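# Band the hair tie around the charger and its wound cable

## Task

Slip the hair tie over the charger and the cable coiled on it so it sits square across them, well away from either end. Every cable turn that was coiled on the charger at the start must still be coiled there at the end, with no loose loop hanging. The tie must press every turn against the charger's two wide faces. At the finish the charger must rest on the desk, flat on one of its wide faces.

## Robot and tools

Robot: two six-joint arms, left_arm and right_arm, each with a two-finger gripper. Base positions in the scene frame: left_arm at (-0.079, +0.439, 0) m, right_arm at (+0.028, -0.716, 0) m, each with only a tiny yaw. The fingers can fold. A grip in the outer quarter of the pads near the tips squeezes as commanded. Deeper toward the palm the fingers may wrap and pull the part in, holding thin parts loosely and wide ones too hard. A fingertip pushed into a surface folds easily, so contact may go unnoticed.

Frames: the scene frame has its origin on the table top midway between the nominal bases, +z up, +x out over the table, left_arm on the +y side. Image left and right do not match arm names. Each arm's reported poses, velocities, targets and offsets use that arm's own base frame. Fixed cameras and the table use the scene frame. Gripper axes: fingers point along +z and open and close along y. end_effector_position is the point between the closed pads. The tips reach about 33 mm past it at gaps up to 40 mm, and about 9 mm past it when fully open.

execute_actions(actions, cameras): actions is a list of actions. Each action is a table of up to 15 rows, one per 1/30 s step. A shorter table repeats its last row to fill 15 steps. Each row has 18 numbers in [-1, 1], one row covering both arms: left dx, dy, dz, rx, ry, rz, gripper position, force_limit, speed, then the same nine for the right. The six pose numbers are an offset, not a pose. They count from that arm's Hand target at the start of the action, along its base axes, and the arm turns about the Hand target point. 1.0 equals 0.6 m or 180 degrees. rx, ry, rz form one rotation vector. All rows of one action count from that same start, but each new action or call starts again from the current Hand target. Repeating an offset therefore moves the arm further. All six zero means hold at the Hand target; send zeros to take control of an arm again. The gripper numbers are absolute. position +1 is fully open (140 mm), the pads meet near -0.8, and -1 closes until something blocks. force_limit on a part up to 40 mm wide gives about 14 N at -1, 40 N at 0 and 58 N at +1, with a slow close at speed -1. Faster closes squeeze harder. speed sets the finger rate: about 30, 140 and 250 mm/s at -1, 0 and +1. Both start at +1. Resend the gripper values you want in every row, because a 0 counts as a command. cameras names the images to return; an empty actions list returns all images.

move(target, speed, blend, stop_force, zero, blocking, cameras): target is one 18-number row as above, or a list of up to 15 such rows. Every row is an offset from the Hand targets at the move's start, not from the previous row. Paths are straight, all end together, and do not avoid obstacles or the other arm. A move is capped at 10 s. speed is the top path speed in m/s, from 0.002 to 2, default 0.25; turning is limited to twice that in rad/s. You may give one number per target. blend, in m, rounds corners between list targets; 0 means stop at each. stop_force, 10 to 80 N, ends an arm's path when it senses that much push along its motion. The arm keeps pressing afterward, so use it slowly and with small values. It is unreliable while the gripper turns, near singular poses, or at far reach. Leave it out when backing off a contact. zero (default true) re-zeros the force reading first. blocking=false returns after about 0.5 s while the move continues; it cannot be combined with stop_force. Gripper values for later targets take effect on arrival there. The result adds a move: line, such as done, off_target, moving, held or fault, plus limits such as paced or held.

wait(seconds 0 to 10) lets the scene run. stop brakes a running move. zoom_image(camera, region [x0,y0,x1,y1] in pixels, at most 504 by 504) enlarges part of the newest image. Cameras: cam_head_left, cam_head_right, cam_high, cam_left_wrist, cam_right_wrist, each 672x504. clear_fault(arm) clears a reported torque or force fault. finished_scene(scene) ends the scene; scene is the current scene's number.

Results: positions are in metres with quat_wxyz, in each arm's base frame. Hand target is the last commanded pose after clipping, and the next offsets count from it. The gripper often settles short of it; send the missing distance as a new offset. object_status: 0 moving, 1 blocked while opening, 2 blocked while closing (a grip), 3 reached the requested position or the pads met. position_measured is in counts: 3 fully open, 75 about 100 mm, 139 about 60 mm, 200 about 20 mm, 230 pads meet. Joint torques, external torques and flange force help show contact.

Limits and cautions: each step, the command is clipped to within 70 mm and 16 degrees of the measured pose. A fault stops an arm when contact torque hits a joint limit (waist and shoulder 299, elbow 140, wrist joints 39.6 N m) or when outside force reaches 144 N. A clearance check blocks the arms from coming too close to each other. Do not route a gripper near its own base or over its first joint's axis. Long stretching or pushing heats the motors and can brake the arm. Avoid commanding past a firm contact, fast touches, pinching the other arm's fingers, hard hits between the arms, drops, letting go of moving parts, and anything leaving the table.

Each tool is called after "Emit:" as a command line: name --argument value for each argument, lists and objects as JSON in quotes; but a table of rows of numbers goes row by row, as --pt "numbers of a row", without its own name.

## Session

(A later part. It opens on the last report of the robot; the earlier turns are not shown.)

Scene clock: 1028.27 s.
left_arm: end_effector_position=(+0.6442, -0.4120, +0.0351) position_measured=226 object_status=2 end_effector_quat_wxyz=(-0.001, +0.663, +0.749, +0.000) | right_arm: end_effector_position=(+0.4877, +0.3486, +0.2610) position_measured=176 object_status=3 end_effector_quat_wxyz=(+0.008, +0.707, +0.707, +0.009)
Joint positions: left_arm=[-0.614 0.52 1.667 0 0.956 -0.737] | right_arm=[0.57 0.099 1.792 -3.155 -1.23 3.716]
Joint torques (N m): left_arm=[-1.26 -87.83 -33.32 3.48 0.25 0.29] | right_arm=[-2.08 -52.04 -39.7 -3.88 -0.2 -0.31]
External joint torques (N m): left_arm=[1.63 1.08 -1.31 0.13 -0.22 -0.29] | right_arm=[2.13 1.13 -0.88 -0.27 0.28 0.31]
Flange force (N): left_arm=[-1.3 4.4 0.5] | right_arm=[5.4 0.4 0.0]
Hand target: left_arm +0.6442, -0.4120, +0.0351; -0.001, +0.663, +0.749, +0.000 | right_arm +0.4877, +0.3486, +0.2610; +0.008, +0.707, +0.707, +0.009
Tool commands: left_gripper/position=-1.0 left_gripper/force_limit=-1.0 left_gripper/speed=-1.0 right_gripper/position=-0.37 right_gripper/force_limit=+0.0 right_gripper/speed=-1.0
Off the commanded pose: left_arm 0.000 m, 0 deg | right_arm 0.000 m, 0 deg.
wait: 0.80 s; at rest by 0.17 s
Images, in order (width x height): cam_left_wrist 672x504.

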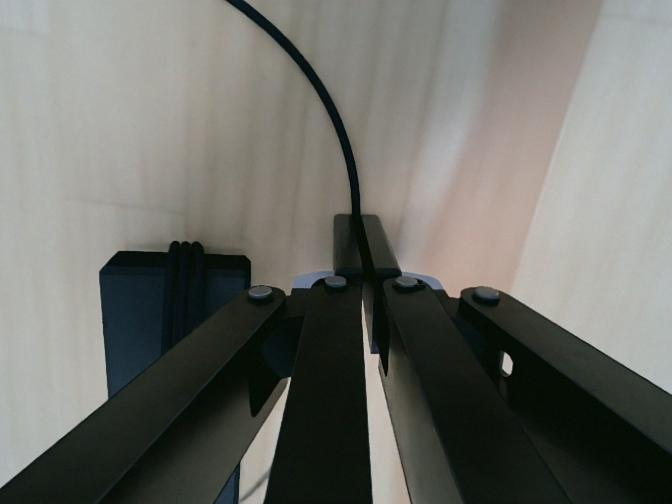

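Emit:
move --pt "0 0 0.075 0 0 0 -1 -1 -1 0 0 0 0 0 0 0.0 0 -1" --pt "-0.1037 0.03 0.075 0 0 -0.039 -1 -1 -1 0 0 0 0 0 0 0.0 0 -1" --pt "-0.1037 0.035 0.03 0 0 -0.039 -1 -1 -1 0 0 0 0 0 0 0.0 0 -1" --speed 0.06 --blend '[0.01, 0.01, 0]' --cameras '["cam_left_wrist", "cam_right_wrist", "cam_high", "cam_head_right"]'

Emit:
zoom_image --camera "cam_high" --region '[280, 140, 420, 220]'

Emit:
zoom_image --camera "cam_head_right" --region '[330, 260, 430, 330]'

Scene clock: 1036.73 s.
left_arm: end_effector_position=(+0.5820, -0.3910, +0.0531) position_measured=226 object_status=2 end_effector_quat_wxyz=(-0.001, +0.707, +0.707, +0.000) | right_arm: end_effector_position=(+0.4877, +0.3486, +0.2610) position_measured=129 object_status=3 end_effector_quat_wxyz=(+0.008, +0.707, +0.707, +0.009)
Joint positions: left_arm=[-0.641 0.418 1.791 0 0.933 -0.641] | right_arm=[0.57 0.099 1.792 -3.155 -1.23 3.716]
Joint torques (N m): left_arm=[-0.65 -77.69 -32.28 3.61 0.56 0.32] | right_arm=[-1.8 -52 -39.77 -3.91 -0.18 -0.28]
External joint torques (N m): left_arm=[0.55 1.31 -1.72 -0.09 -0.54 -0.32] | right_arm=[2.03 0.82 -0.98 -0.25 0.26 0.28]
Flange force (N): left_arm=[-2.5 4.3 1.0] | right_arm=[5.0 0.3 -0.4]
Hand target: left_arm +0.5820, -0.3910, +0.0531; -0.001, +0.707, +0.707, +0.000 | right_arm +0.4877, +0.3486, +0.2610; +0.008, +0.707, +0.707, +0.009
Off the commanded pose: left_arm 0.000 m, 0 deg | right_arm 0.000 m, 0 deg.
move: done; blend cut to 0 m at target 1
Images, in order (width x height): cam_head_right 672x504, cam_high 672x504, cam_left_wrist 672x504, cam_right_wrist 672x504.

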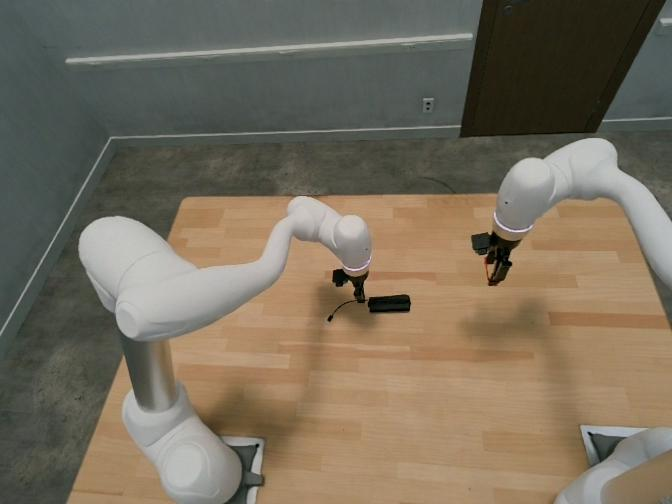

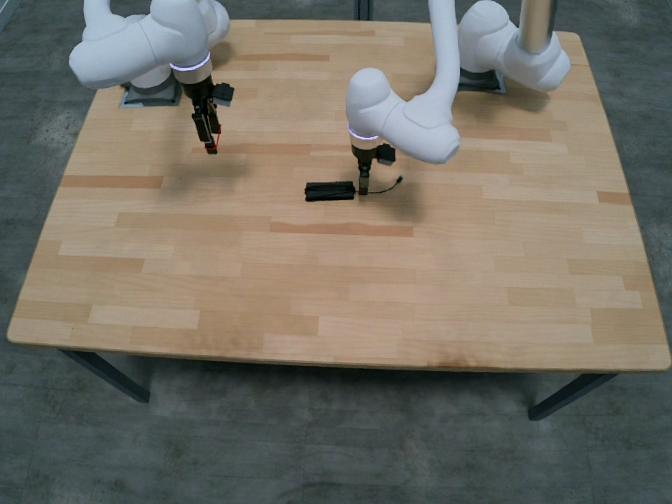

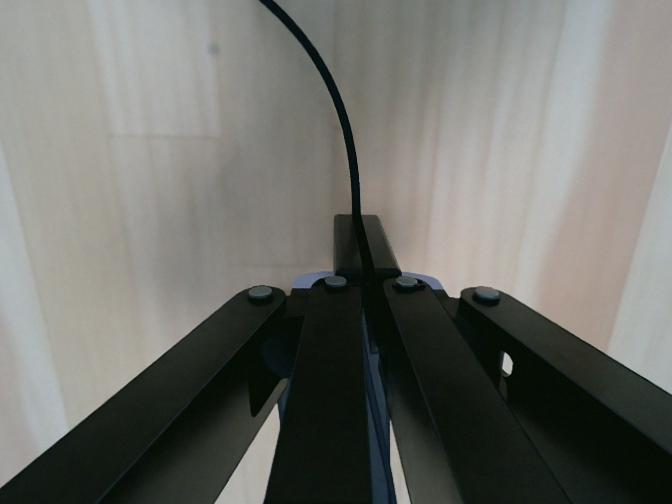

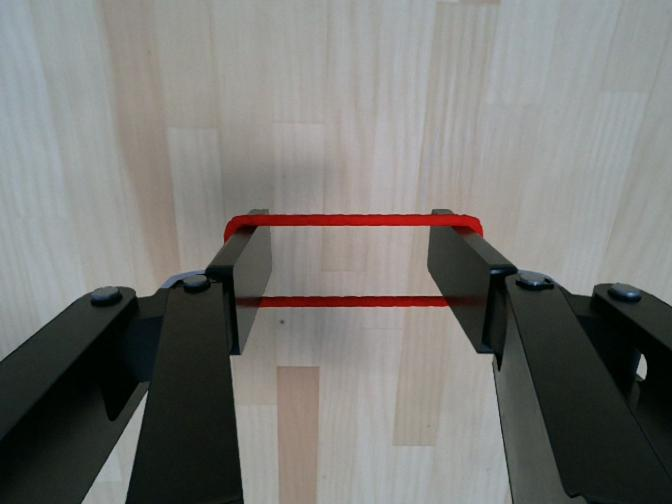

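Scaled by 3.600.

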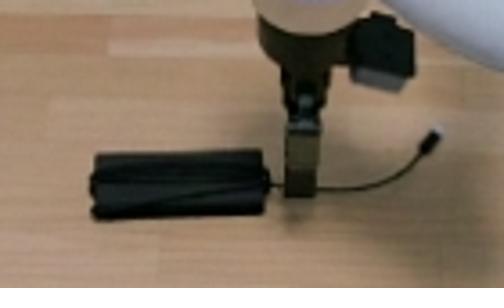

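Scaled by 5.040.

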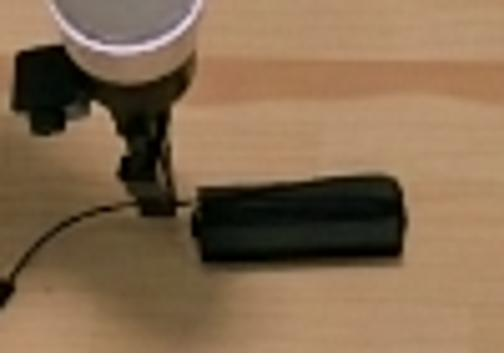

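Emit:
move --target '[-0.005, 0.012, 0.01, 0, 0, 0, -1, -1, -1, 0, 0, 0, 0, 0, 0, 0.0, 0, -1]' --speed 0.03 --cameras '["cam_high", "cam_head_right", "cam_head_left"]'

Emit:
zoom_image --camera "cam_high" --region '[290, 160, 390, 220]'

Emit:
zoom_image --camera "cam_head_right" --region '[350, 280, 430, 330]'

Scene clock: 1041.10 s.
left_arm: end_effector_position=(+0.5790, -0.3838, +0.0590) position_measured=226 object_status=2 end_effector_quat_wxyz=(-0.001, +0.707, +0.707, +0.000) | right_arm: end_effector_position=(+0.4877, +0.3486, +0.2610) position_measured=129 object_status=3 end_effector_quat_wxyz=(+0.008, +0.707, +0.707, +0.009)
Joint positions: left_arm=[-0.635 0.404 1.801 0 0.938 -0.635] | right_arm=[0.57 0.099 1.792 -3.155 -1.23 3.716]
Joint torques (N m): left_arm=[-1.14 -76.58 -32.42 3.59 0.47 0.32] | right_arm=[-2.15 -52.08 -39.79 -3.87 -0.23 -0.29]
External joint torques (N m): left_arm=[1.19 1.04 -1.81 -0.05 -0.44 -0.32] | right_arm=[2.16 1.32 -0.69 -0.27 0.31 0.29]
Flange force (N): left_arm=[-1.6 4.7 0.5] | right_arm=[5.4 0.4 0.4]
Hand target: left_arm +0.5790, -0.3838, +0.0591; -0.001, +0.707, +0.707, +0.000 | right_arm +0.4877, +0.3486, +0.2610; +0.008, +0.707, +0.707, +0.009
Off the commanded pose: left_arm 0.000 m, 0 deg | right_arm 0.000 m, 0 deg.
move: done
Images, in order (width x height): cam_head_left 672x504, cam_head_right 672x504, cam_high 672x504.

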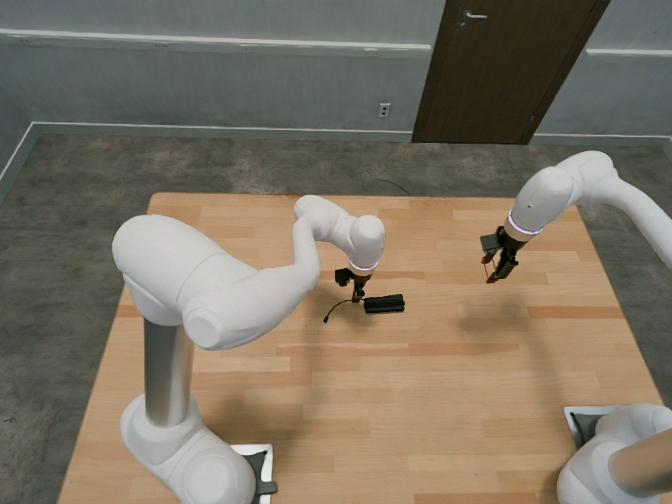

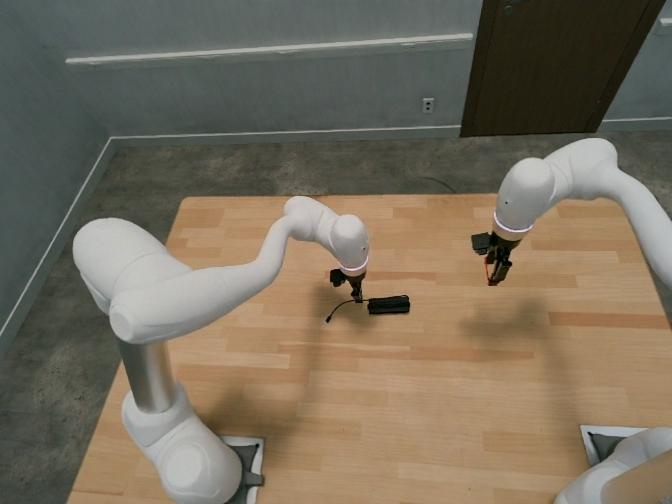

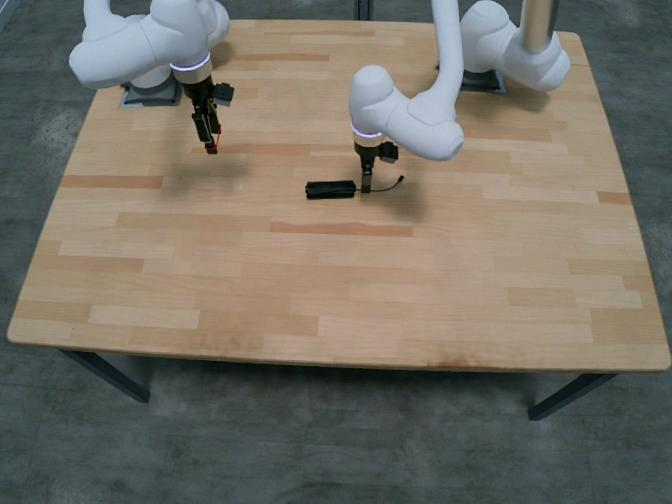

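Scaled by 5.040.

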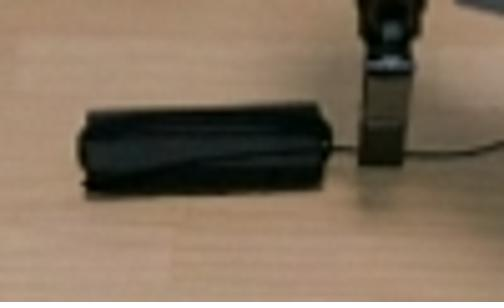

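Scaled by 6.300.

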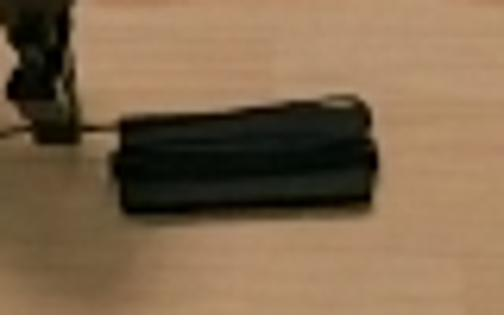

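Emit:
move --target '[0, 0, 0, 0, 0, 0, -1, -1, -1, 0, 0.24, -0.08, 0, 0, 0, 0.0, 0, -1]' --speed 0.15 --cameras '["cam_right_wrist"]'

Emit:
zoom_image --camera "cam_right_wrist" --region '[220, 0, 500, 320]'

Scene clock: 1046.60 s.
left_arm: end_effector_position=(+0.5790, -0.3838, +0.0591) position_measured=226 object_status=2 end_effector_quat_wxyz=(-0.001, +0.707, +0.707, +0.000) | right_arm: end_effector_position=(+0.4877, +0.4925, +0.2130) position_measured=129 object_status=3 end_effector_quat_wxyz=(+0.008, +0.707, +0.707, +0.009)
Joint positions: left_arm=[-0.635 0.404 1.801 0 0.938 -0.635] | right_arm=[0.748 0.271 1.674 -3.159 -1.179 3.896]
Joint torques (N m): left_arm=[-1.02 -76.53 -32.47 3.61 0.46 0.36] | right_arm=[-2.09 -70.05 -38.95 -3.82 -0.18 -0.35]
External joint torques (N m): left_arm=[0.86 1.06 -1.76 -0.06 -0.44 -0.36] | right_arm=[2.39 1.95 -0.71 -0.23 0.25 0.35]
Flange force (N): left_arm=[-2.0 4.4 0.5] | right_arm=[6.0 0.2 0.8]
Hand target: left_arm +0.5790, -0.3838, +0.0591; -0.001, +0.707, +0.707, +0.000 | right_arm +0.4877, +0.4926, +0.2130; +0.008, +0.707, +0.707, +0.009
Off the commanded pose: left_arm 0.000 m, 0 deg | right_arm 0.000 m, 0 deg.
move: done
Images, in order (width x height): cam_right_wrist 672x504.

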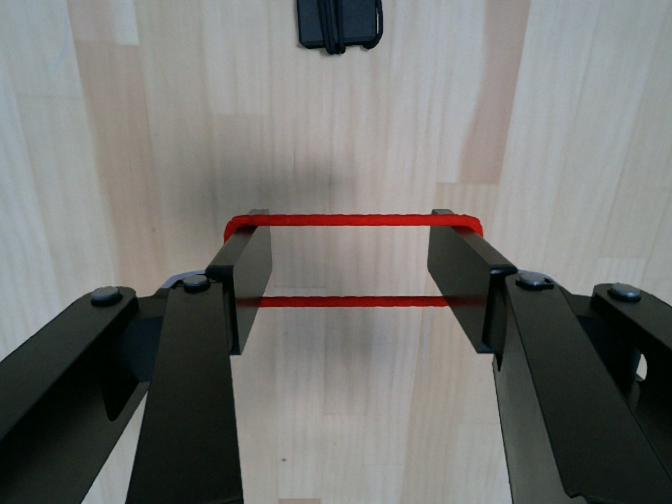

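Scaled by 1.575.

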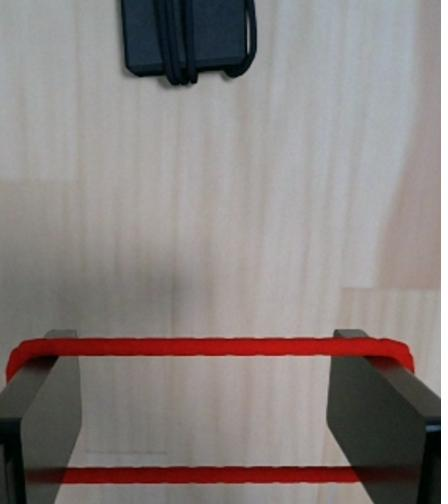

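Emit:
move --target '[0, 0, 0, 0, 0, 0, -1, -1, -1, 0.015, 0.1, -0.02, 0, 0, 0, 0.0, 0, -1]' --speed 0.15 --cameras '["cam_right_wrist"]'

Emit:
zoom_image --camera "cam_right_wrist" --region '[250, 0, 450, 220]'

Scene clock: 1051.60 s.
left_arm: end_effector_position=(+0.5790, -0.3838, +0.0591) position_measured=226 object_status=2 end_effector_quat_wxyz=(-0.001, +0.707, +0.707, +0.000) | right_arm: end_effector_position=(+0.4967, +0.5525, +0.2010) position_measured=129 object_status=3 end_effector_quat_wxyz=(+0.008, +0.707, +0.707, +0.009)
Joint positions: left_arm=[-0.635 0.404 1.801 0 0.938 -0.635] | right_arm=[0.8 0.354 1.584 -3.16 -1.187 3.948]
Joint torques (N m): left_arm=[-0.89 -76.66 -32.62 3.65 0.45 0.33] | right_arm=[-2.21 -79.23 -39.08 -3.86 -0.22 -0.31]
External joint torques (N m): left_arm=[0.98 1.23 -1.58 -0.1 -0.42 -0.33] | right_arm=[2.27 2.9 -0.73 -0.23 0.29 0.31]
Flange force (N): left_arm=[-1.8 4.4 0.8] | right_arm=[6.7 1.2 1.4]
Hand target: left_arm +0.5790, -0.3838, +0.0591; -0.001, +0.707, +0.707, +0.000 | right_arm +0.4967, +0.5526, +0.2010; +0.008, +0.707, +0.707, +0.009
Off the commanded pose: left_arm 0.000 m, 0 deg | right_arm 0.000 m, 0 deg.
move: done
Images, in order (width x height): cam_right_wrist 672x504.

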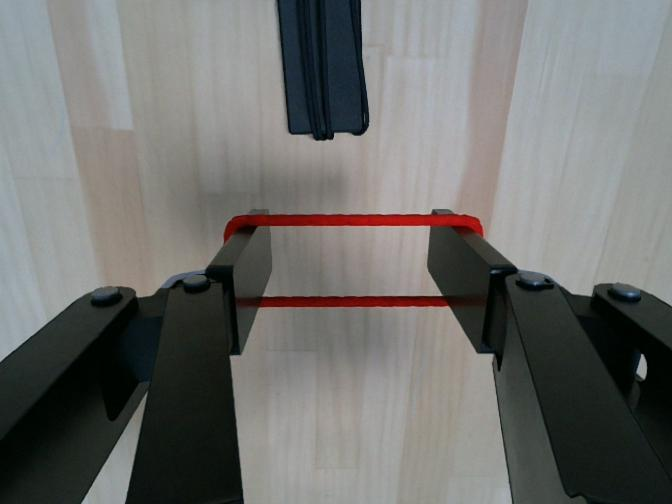

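Scaled by 2.291.

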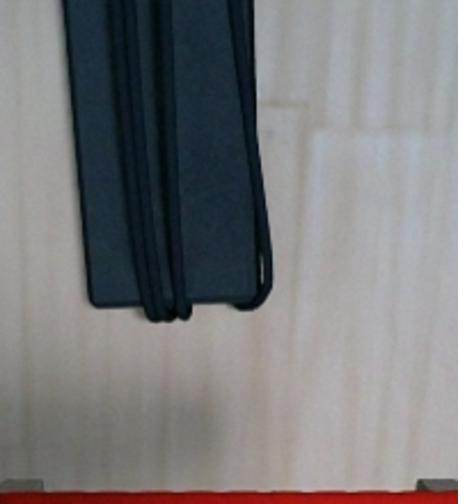

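Emit:
move --pt "0 0 0.03 0 0 0 -1 -1 -1 0 -0.3 0.1 0 0 0 0.0 0 -1" --pt "0 -0.2 0.15 0 0 0 -1 -1 -1 0 -0.5 0.1 0 0 0 0.0 0 -1" --speed 0.2 --blend '[0.02, 0]'

Emit:
move --pt "-0.02 -0.2 0.03 0 0 0 -1 -1 -1 0 0 0 0 0 0 0.0 0 -1" --pt "-0.04 -0.31 -0.12 0 0 0 -1 -1 -1 0 0 0 0 0 0 0.0 0 -1" --speed 0.12 --blend '[0.03, 0]' --cameras '["all"]'

Emit:
zoom_image --camera "cam_high" --region '[260, 140, 400, 220]'

Scene clock: 1101.93 s.
left_arm: end_effector_position=(+0.5789, -0.5038, +0.1490) position_measured=226 object_status=2 end_effector_quat_wxyz=(-0.001, +0.707, +0.707, +0.000) | right_arm: end_effector_position=(+0.4967, +0.2526, +0.2610) position_measured=129 object_status=3 end_effector_quat_wxyz=(+0.008, +0.707, +0.707, +0.009)
Joint positions: left_arm=[-0.761 0.432 1.571 0 1.14 -0.761] | right_arm=[0.414 0.031 1.865 -3.151 -1.223 3.559]
Joint torques (N m): left_arm=[-1.48 -83.56 -37.18 3.88 0.15 0.31] | right_arm=[-2.29 -44.78 -39.72 -3.84 -0.22 -0.3]
External joint torques (N m): left_arm=[1.02 1.14 -1.4 0.11 -0.12 -0.3] | right_arm=[2.2 1.62 -0.74 -0.3 0.31 0.3]
Flange force (N): left_arm=[-2.4 4.2 -0.4] | right_arm=[5.9 1.5 0.5]
Hand target: left_arm +0.5790, -0.5038, +0.1491; -0.001, +0.707, +0.707, +0.000 | right_arm +0.4967, +0.2526, +0.2610; +0.008, +0.707, +0.707, +0.009
Off the commanded pose: left_arm 0.000 m, 0 deg | right_arm 0.000 m, 0 deg.
move: done

Scene clock: 1104.20 s.
left_arm: end_effector_position=(+0.5550, -0.6898, +0.0771) position_measured=226 object_status=2 end_effector_quat_wxyz=(-0.001, +0.707, +0.707, +0.000) | right_arm: end_effector_position=(+0.4967, +0.2526, +0.2610) position_measured=129 object_status=3 end_effector_quat_wxyz=(+0.008, +0.707, +0.707, +0.009)
Joint positions: left_arm=[-0.932 0.655 1.349 0 1.139 -0.932] | right_arm=[0.414 0.031 1.865 -3.151 -1.223 3.559]
Joint torques (N m): left_arm=[-1.4 -102.59 -37.42 3.8 0.2 0.3] | right_arm=[-2.05 -44.73 -39.6 -3.87 -0.23 -0.32]
External joint torques (N m): left_arm=[1.55 0.02 -1.17 0.2 -0.17 -0.29] | right_arm=[2.01 0.86 -0.82 -0.26 0.3 0.32]
Flange force (N): left_arm=[-1.4 3.0 -0.6] | right_arm=[5.1 0.7 0.0]
Hand target: left_arm +0.5550, -0.6898, +0.0771; -0.001, +0.707, +0.707, +0.000 | right_arm +0.4967, +0.2526, +0.2610; +0.008, +0.707, +0.707, +0.009
Off the commanded pose: left_arm 0.000 m, 0 deg | right_arm 0.000 m, 0 deg.
move: done

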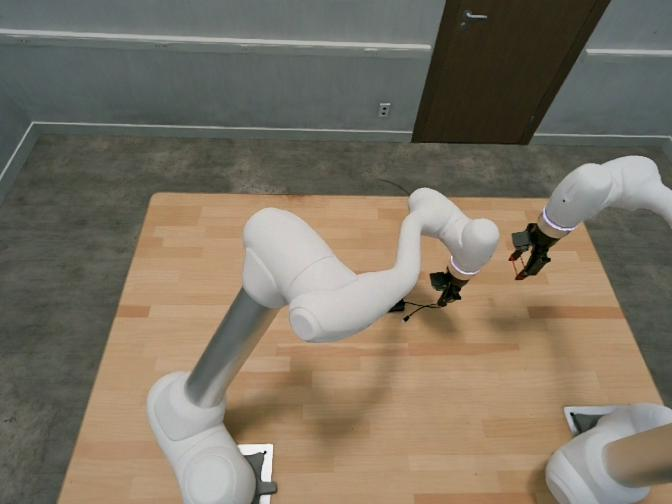

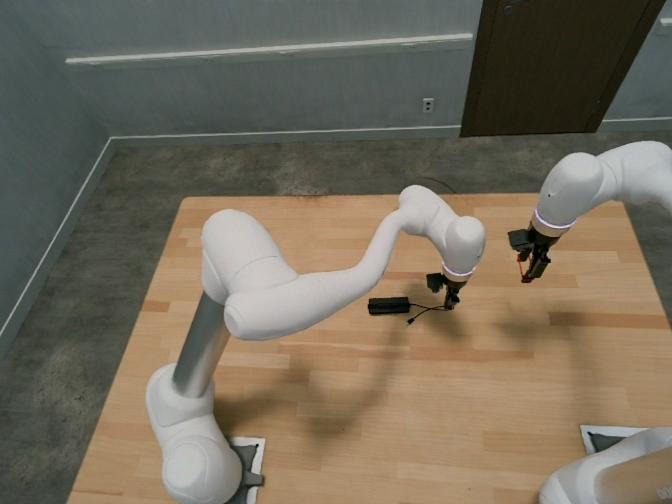

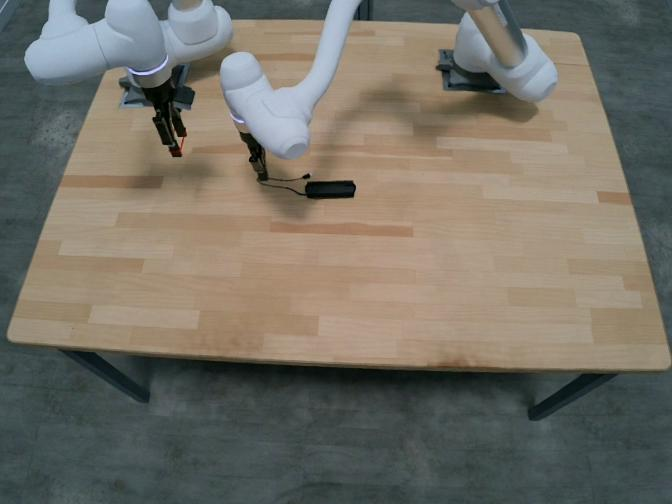

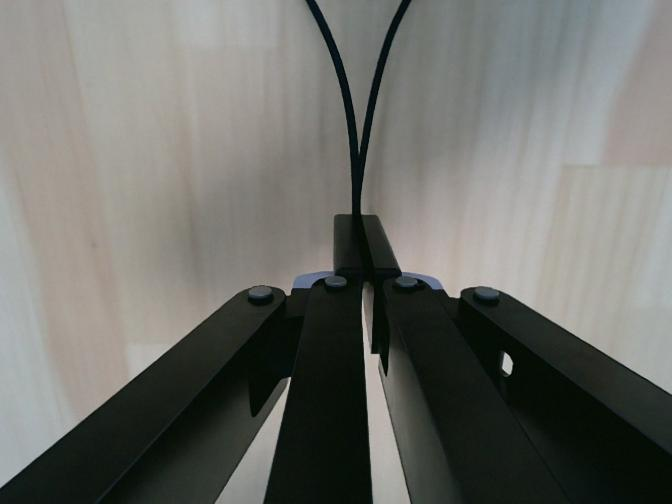

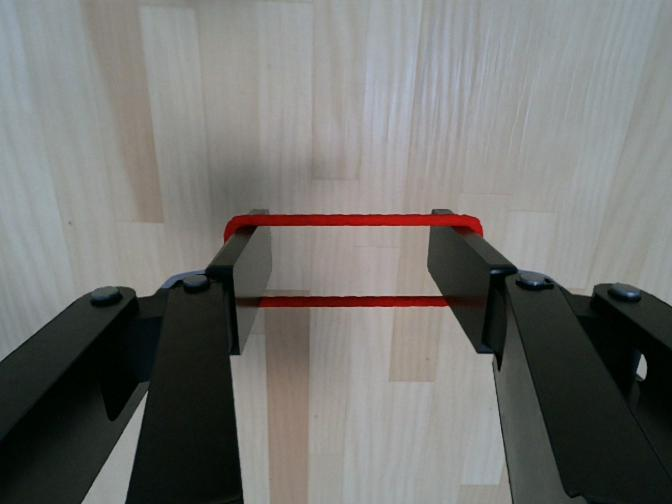

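Scaled by 3.600.

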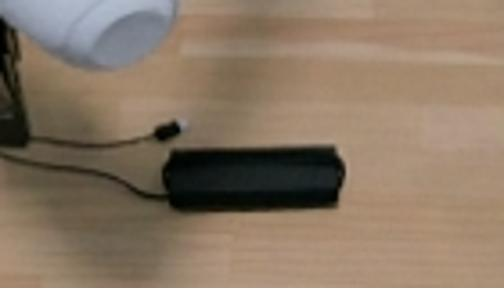

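Emit:
move --pt "-0.05 -0.03 -0.05 0 0 0 -1 -1 -1 0 0 0 0 0 0 0.0 0 -1" --pt "-0.11 -0.02 -0.05 0 0 0 -1 -1 -1 0 0 0 0 0 0 0.0 0 -1" --speed 0.05 --cameras '["cam_high", "cam_left_wrist", "cam_head_right"]'

Emit:
zoom_image --camera "cam_high" --region '[260, 150, 380, 220]'

Emit:
zoom_image --camera "cam_left_wrist" --region '[280, 0, 672, 230]'

Scene clock: 1110.87 s.
left_arm: end_effector_position=(+0.4890, -0.7018, +0.0470) position_measured=226 object_status=2 end_effector_quat_wxyz=(-0.001, +0.707, +0.707, +0.000) | right_arm: end_effector_position=(+0.4967, +0.2526, +0.2610) position_measured=129 object_status=3 end_effector_quat_wxyz=(+0.008, +0.707, +0.707, +0.009)
Joint positions: left_arm=[-1.002 0.634 1.447 0 1.063 -1.002] | right_arm=[0.414 0.031 1.865 -3.151 -1.223 3.559]
Joint torques (N m): left_arm=[-2 -99.76 -35.91 3.37 0.1 0.31] | right_arm=[-2.03 -44.65 -39.66 -3.88 -0.21 -0.31]
External joint torques (N m): left_arm=[1.59 0.73 -1.15 0.45 -0.06 -0.32] | right_arm=[1.88 1.23 -0.73 -0.25 0.29 0.31]
Flange force (N): left_arm=[-2.3 3.4 -0.1] | right_arm=[5.1 1.2 0.3]
Hand target: left_arm +0.4890, -0.7018, +0.0471; -0.001, +0.707, +0.707, +0.000 | right_arm +0.4967, +0.2526, +0.2610; +0.008, +0.707, +0.707, +0.009
Off the commanded pose: left_arm 0.000 m, 0 deg | right_arm 0.000 m, 0 deg.
move: done
Images, in order (width x height): cam_head_right 672x504, cam_high 672x504, cam_left_wrist 672x504.

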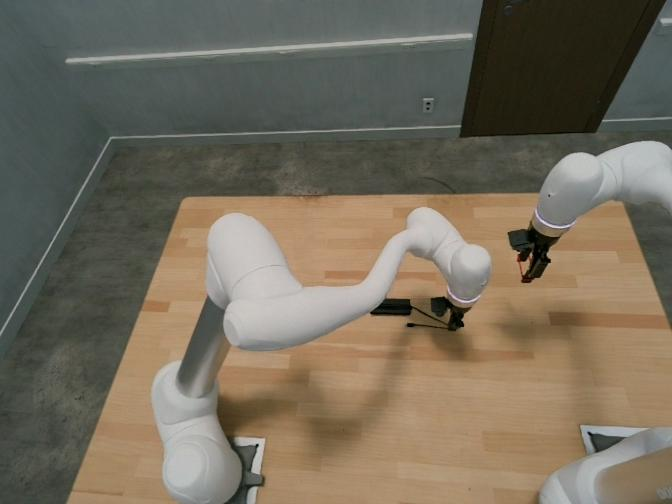

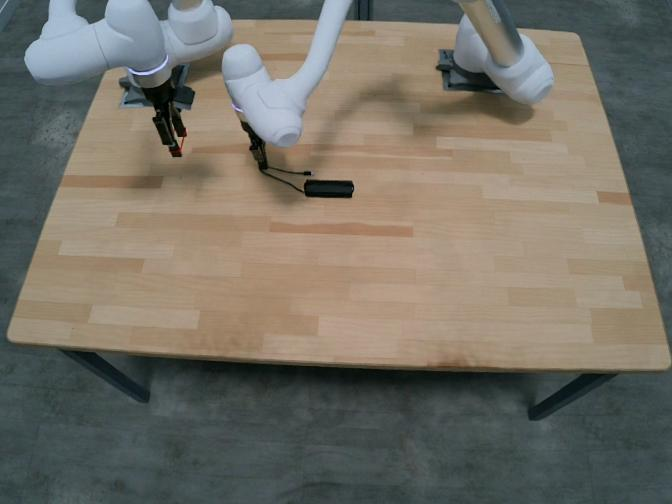

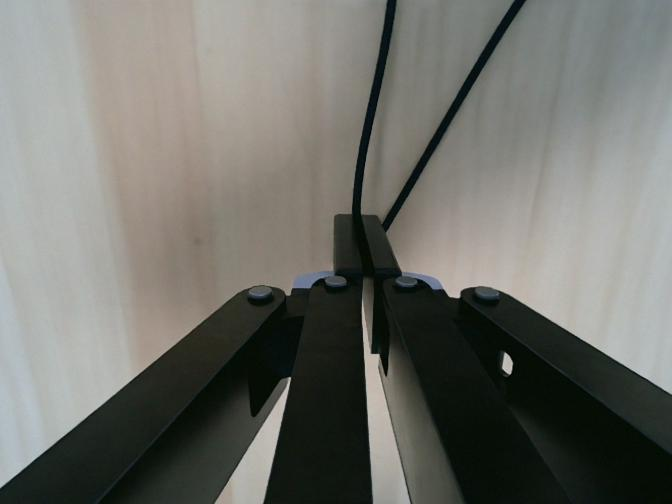

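Scaled by 4.200.

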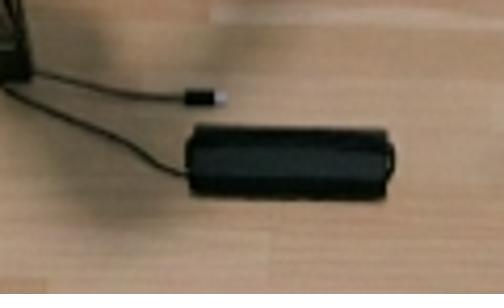

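Scaled by 1.286.

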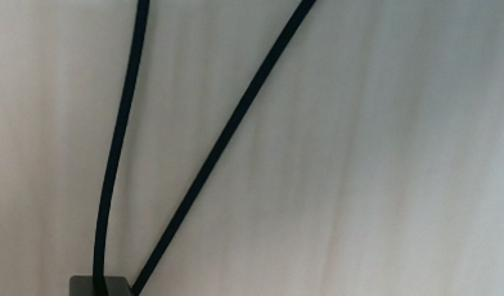

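Emit:
move --pt "0.085 0.036 0.1217 0 0 0 -1 -1 -1 0 0 0 0 0 0 0.0 0 -1" --pt "0.1433 0.1363 0.238 0 0 0 -1 -1 -1 0 0 0 0 0 0 0.0 0 -1" --pt "0.1517 0.2447 0.263 0 0 0 -1 -1 -1 0 0 0 0 0 0 0.0 0 -1" --pt "0.1517 0.3863 0.2217 0 0 0 -1 -1 -1 0 0 0 0 0 0 0.0 0 -1" --pt "0.1517 0.4863 0.1217 0 0 0 -1 -1 -1 0 0 0 0 0 0 0.0 0 -1" --pt "0.1517 0.523 0.03 0 0 0 -1 -1 -1 0 0 0 0 0 0 0.0 0 -1" --speed 0.08 --blend '[0.02, 0.02, 0.02, 0.02, 0.02, 0]' --cameras '["cam_high", "cam_head_right"]'

Emit:
zoom_image --camera "cam_high" --region '[290, 150, 410, 220]'

Emit:
zoom_image --camera "cam_head_right" --region '[330, 270, 430, 330]'

Scene clock: 1142.53 s.
left_arm: end_effector_position=(+0.5800, -0.3880, +0.0651) position_measured=226 object_status=2 end_effector_quat_wxyz=(-0.001, +0.707, +0.707, +0.000) | right_arm: end_effector_position=(+0.4967, +0.2526, +0.2610) position_measured=129 object_status=3 end_effector_quat_wxyz=(+0.008, +0.707, +0.707, +0.009)
Joint positions: left_arm=[-0.639 0.402 1.79 0 0.951 -0.639] | right_arm=[0.414 0.031 1.865 -3.151 -1.223 3.559]
Joint torques (N m): left_arm=[-1.32 -76.68 -32.91 3.55 0.32 0.29] | right_arm=[-2 -44.61 -39.59 -3.87 -0.19 -0.3]
External joint torques (N m): left_arm=[1.15 1.17 -1.61 0.02 -0.3 -0.29] | right_arm=[1.94 1.22 -0.81 -0.26 0.27 0.3]
Flange force (N): left_arm=[-1.6 4.6 0.5] | right_arm=[5.3 1.3 0.1]
Hand target: left_arm +0.5800, -0.3880, +0.0651; -0.001, +0.707, +0.707, +0.000 | right_arm +0.4967, +0.2526, +0.2610; +0.008, +0.707, +0.707, +0.009
Off the commanded pose: left_arm 0.000 m, 0 deg | right_arm 0.000 m, 0 deg.
move: done
Images, in order (width x height): cam_head_right 672x504, cam_high 672x504.

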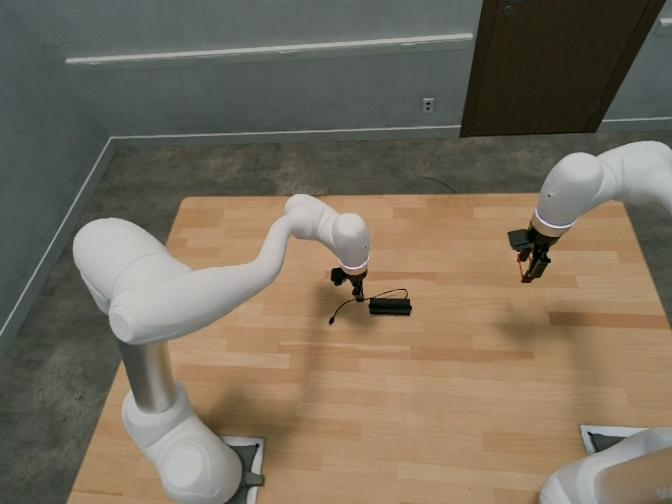

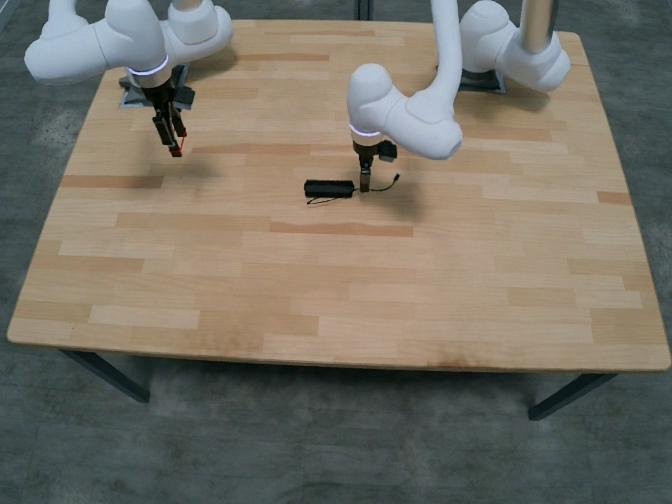

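Scaled by 4.200.

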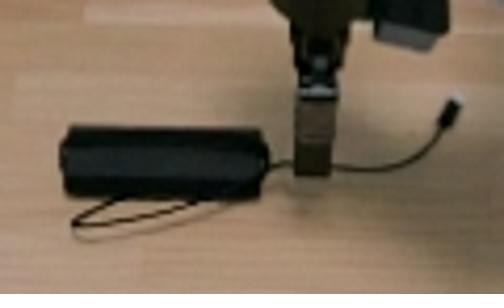

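Scaled by 5.040.

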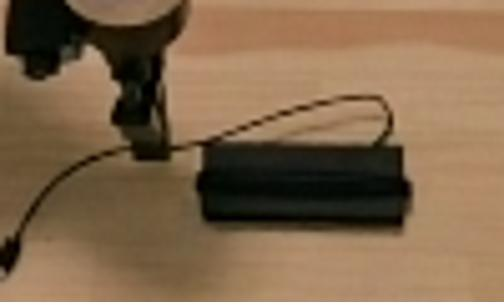

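Emit:
move --pt "0 0 -0.045 0 0 0 -1 -1 -1 0 0 0 0 0 0 0.0 0 -1" --pt "0 0 -0.045 0 0 0 -0.5 -1 -1 0 0 0 0 0 0 0.0 0 -1" --pt "0 0.0 0.15 0 0 0 -0.5 -1 -1 0 0 0 0 0 0 0.0 0 -1" --speed 0.06 --cameras '["cam_high", "cam_left_wrist", "cam_head_right"]'

Emit:
zoom_image --camera "cam_high" --region '[290, 150, 410, 220]'

Scene clock: 1250.93 s.
left_arm: end_effector_position=(+0.5800, -0.3880, +0.1550) position_measured=192 object_status=3 end_effector_quat_wxyz=(-0.001, +0.707, +0.707, +0.000) | right_arm: end_effector_position=(+0.4967, +0.2526, +0.2610) position_measured=129 object_status=3 end_effector_quat_wxyz=(+0.008, +0.707, +0.707, +0.009)
Joint positions: left_arm=[-0.639 0.326 1.713 0 1.104 -0.639] | right_arm=[0.414 0.031 1.865 -3.151 -1.223 3.559]
Joint torques (N m): left_arm=[-1.18 -72.77 -36.36 3.84 0.25 0.3] | right_arm=[-2.05 -44.57 -39.69 -3.86 -0.22 -0.31]
External joint torques (N m): left_arm=[1.24 1.5 -1.46 0.08 -0.22 -0.3] | right_arm=[1.91 0.85 -0.84 -0.29 0.3 0.32]
Flange force (N): left_arm=[-1.7 5.0 0.1] | right_arm=[5.0 0.8 -0.1]
Hand target: left_arm +0.5800, -0.3880, +0.1551; -0.001, +0.707, +0.707, +0.000 | right_arm +0.4967, +0.2526, +0.2610; +0.008, +0.707, +0.707, +0.009
Off the commanded pose: left_arm 0.000 m, 0 deg | right_arm 0.000 m, 0 deg.
move: done
Images, in order (width x height): cam_head_right 672x504, cam_high 672x504, cam_left_wrist 672x504.

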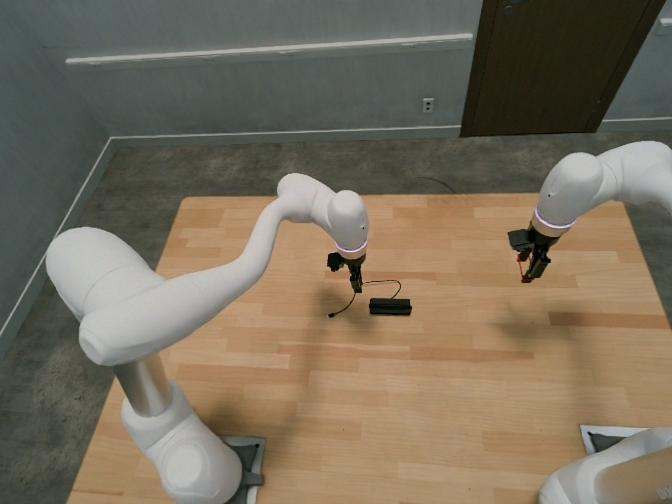

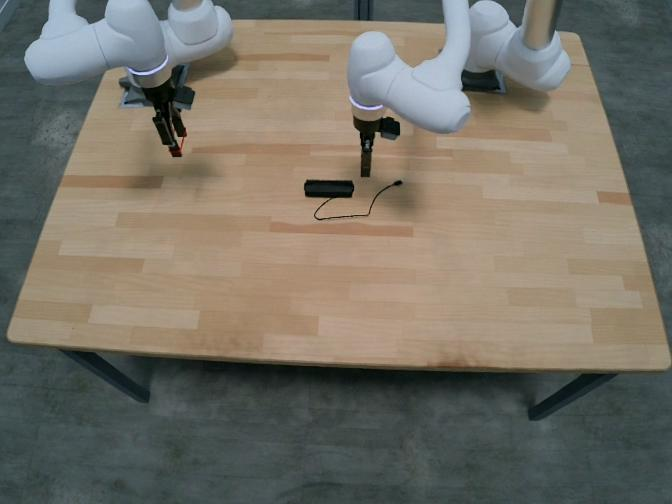

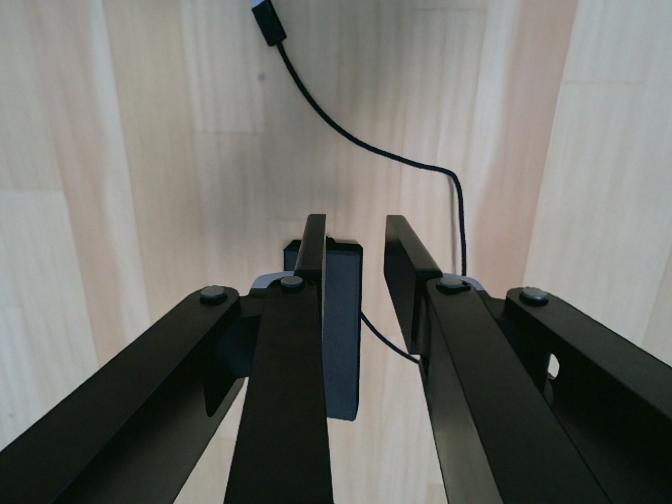

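Scaled by 4.200.

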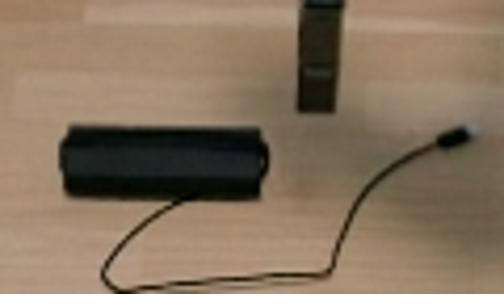

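Emit:
move --target '[0.18, -0.2, 0.03, 0, 0, 0, 0.3, -1, 0, 0, 0, 0, 0, 0, 0, 0.0, 0, -1]' --speed 0.15 --cameras '["cam_high", "cam_left_wrist"]'

Scene clock: 1280.70 s.
left_arm: end_effector_position=(+0.6880, -0.5080, +0.1731) position_measured=91 object_status=3 end_effector_quat_wxyz=(-0.001, +0.707, +0.707, +0.000) | right_arm: end_effector_position=(+0.4967, +0.2526, +0.2610) position_measured=129 object_status=3 end_effector_quat_wxyz=(+0.008, +0.707, +0.707, +0.009)
Joint positions: left_arm=[-0.676 0.55 1.34 0 1.253 -0.676] | right_arm=[0.414 0.031 1.865 -3.151 -1.223 3.559]
Joint torques (N m): left_arm=[-1.21 -96.01 -38.46 4.08 0.26 0.34] | right_arm=[-1.87 -44.89 -39.7 -3.88 -0.2 -0.31]
External joint torques (N m): left_arm=[1.29 1.14 -1.74 0.07 -0.23 -0.34] | right_arm=[1.89 1.16 -0.63 -0.25 0.27 0.31]
Flange force (N): left_arm=[-2.7 5.5 -0.9] | right_arm=[5.0 0.9 0.3]
Hand target: left_arm +0.6880, -0.5080, +0.1731; -0.001, +0.707, +0.707, +0.000 | right_arm +0.4967, +0.2526, +0.2610; +0.008, +0.707, +0.707, +0.009
Off the commanded pose: left_arm 0.000 m, 0 deg | right_arm 0.000 m, 0 deg.
move: done
Images, in order (width x height): cam_high 672x504, cam_left_wrist 672x504.

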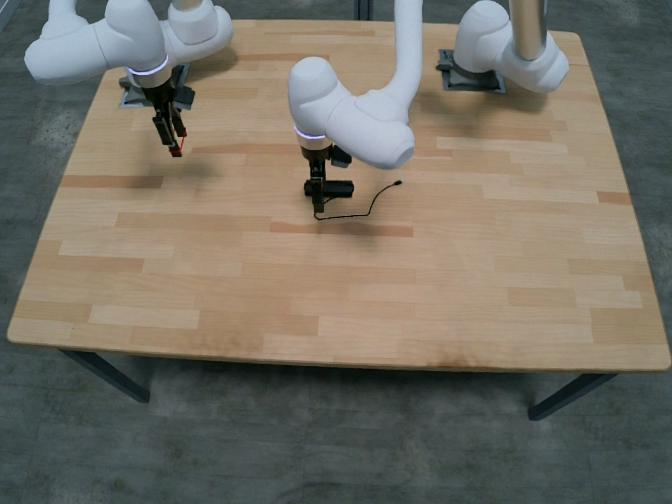

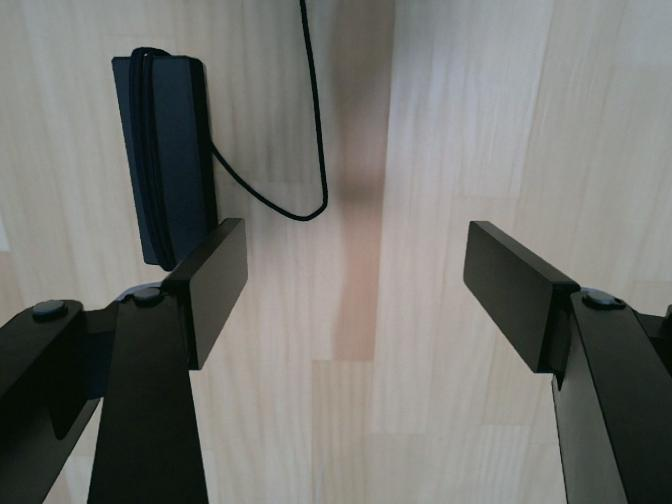

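Emit:
move --pt "-0.031 0.0287 -0.18 0 0 0 -0.435 -1 0 0 0 0 0 0 0 0.0 0 -1" --speed 0.12 --cameras '["cam_left_wrist"]'

Scene clock: 1322.07 s.
left_arm: end_effector_position=(+0.6694, -0.4908, +0.0651) position_measured=184 object_status=3 end_effector_quat_wxyz=(-0.001, +0.707, +0.707, +0.000) | right_arm: end_effector_position=(+0.4967, +0.2526, +0.2610) position_measured=129 object_status=3 end_effector_quat_wxyz=(+0.008, +0.707, +0.707, +0.009)
Joint positions: left_arm=[-0.674 0.583 1.496 0 1.063 -0.674] | right_arm=[0.414 0.031 1.865 -3.151 -1.223 3.559]
Joint torques (N m): left_arm=[-1.58 -95.69 -35.81 3.72 0.22 0.27] | right_arm=[-1.87 -44.52 -39.7 -3.86 -0.21 -0.28]
External joint torques (N m): left_arm=[2.04 0.81 -1.26 0.14 -0.2 -0.27] | right_arm=[1.97 0.67 -0.86 -0.28 0.29 0.28]
Flange force (N): left_arm=[-0.7 4.5 0.0] | right_arm=[4.9 0.6 -0.2]
Hand target: left_arm +0.6694, -0.4908, +0.0651; -0.001, +0.707, +0.707, +0.000 | right_arm +0.4967, +0.2526, +0.2610; +0.008, +0.707, +0.707, +0.009
Off the commanded pose: left_arm 0.000 m, 0 deg | right_arm 0.000 m, 0 deg.
move: done
Images, in order (width x height): cam_left_wrist 672x504.

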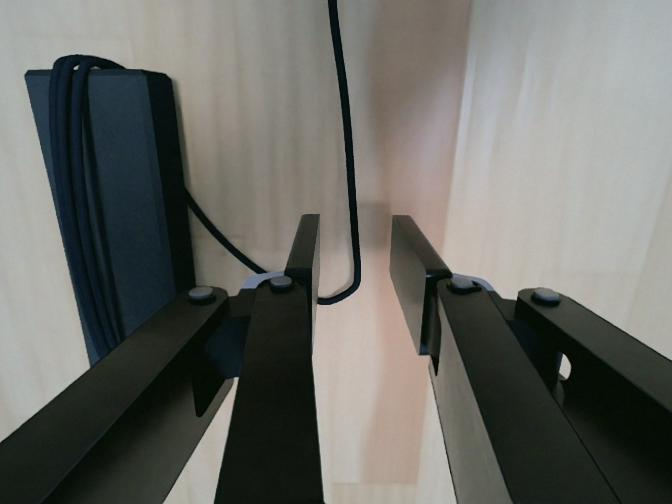

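Emit:
move --pt "0 0 -0.0502 0 0 0 -0.435 -1 0 0 0 0 0 0 0 0.0 0 -1" --pt "0 0 -0.0502 0 0 0 -1 -1 -1 0 0 0 0 0 0 0.0 0 -1" --speed 0.05

Emit:
wait --seconds 1.0 --cameras '["cam_left_wrist"]'

Scene clock: 1330.50 s.
left_arm: end_effector_position=(+0.6694, -0.4908, +0.0349) position_measured=225 object_status=0 end_effector_quat_wxyz=(-0.001, +0.707, +0.707, +0.000) | right_arm: end_effector_position=(+0.4967, +0.2526, +0.2610) position_measured=129 object_status=3 end_effector_quat_wxyz=(+0.008, +0.707, +0.707, +0.009)
Joint positions: left_arm=[-0.674 0.608 1.516 0 1.018 -0.674] | right_arm=[0.414 0.031 1.865 -3.151 -1.223 3.559]
Joint torques (N m): left_arm=[-1.63 -96.46 -34.65 3.66 0.25 0.31] | right_arm=[-2.09 -44.64 -39.82 -3.9 -0.21 -0.3]
External joint torques (N m): left_arm=[1.85 0.34 -1.48 0.09 -0.22 -0.31] | right_arm=[2.12 1.07 -0.57 -0.22 0.28 0.3]
Flange force (N): left_arm=[-0.8 4.2 -0.3] | right_arm=[5.3 0.6 0.4]
Hand target: left_arm +0.6694, -0.4908, +0.0349; -0.001, +0.707, +0.707, +0.000 | right_arm +0.4967, +0.2526, +0.2610; +0.008, +0.707, +0.707, +0.009
Off the commanded pose: left_arm 0.000 m, 0 deg | right_arm 0.000 m, 0 deg.
move: done

Scene clock: 1331.50 s.
left_arm: end_effector_position=(+0.6694, -0.4908, +0.0349) position_measured=225 object_status=2 end_effector_quat_wxyz=(-0.001, +0.707, +0.707, +0.000) | right_arm: end_effector_position=(+0.4967, +0.2526, +0.2610) position_measured=129 object_status=3 end_effector_quat_wxyz=(+0.008, +0.707, +0.707, +0.009)
Joint positions: left_arm=[-0.674 0.608 1.516 0 1.018 -0.674] | right_arm=[0.414 0.031 1.865 -3.151 -1.223 3.559]
Joint torques (N m): left_arm=[-1.73 -96.79 -34.52 3.62 0.27 0.35] | right_arm=[-2.13 -44.57 -39.66 -3.84 -0.22 -0.29]
External joint torques (N m): left_arm=[1.99 0.89 -1.55 0.12 -0.24 -0.35] | right_arm=[2.02 1.39 -0.59 -0.27 0.3 0.29]
Flange force (N): left_arm=[-1.2 5.0 0.1] | right_arm=[5.3 1.1 0.6]
Hand target: left_arm +0.6694, -0.4908, +0.0349; -0.001, +0.707, +0.707, +0.000 | right_arm +0.4967, +0.2526, +0.2610; +0.008, +0.707, +0.707, +0.009
Tool commands: left_gripper/position=-1.0 left_gripper/force_limit=-1.0 left_gripper/speed=-1.0 right_gripper/position=+0.0 right_gripper/force_limit=+0.0 right_gripper/speed=-1.0
Off the commanded pose: left_arm 0.000 m, 0 deg | right_arm 0.000 m, 0 deg.
wait: 1.00 s; at rest by 0.17 s
Images, in order (width x height): cam_left_wrist 672x504.

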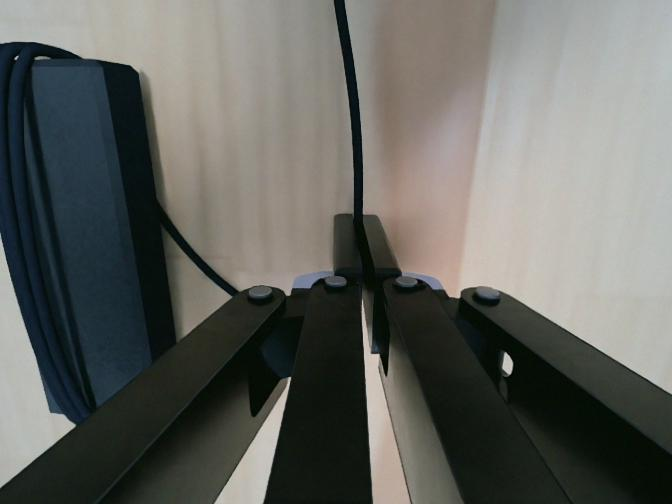

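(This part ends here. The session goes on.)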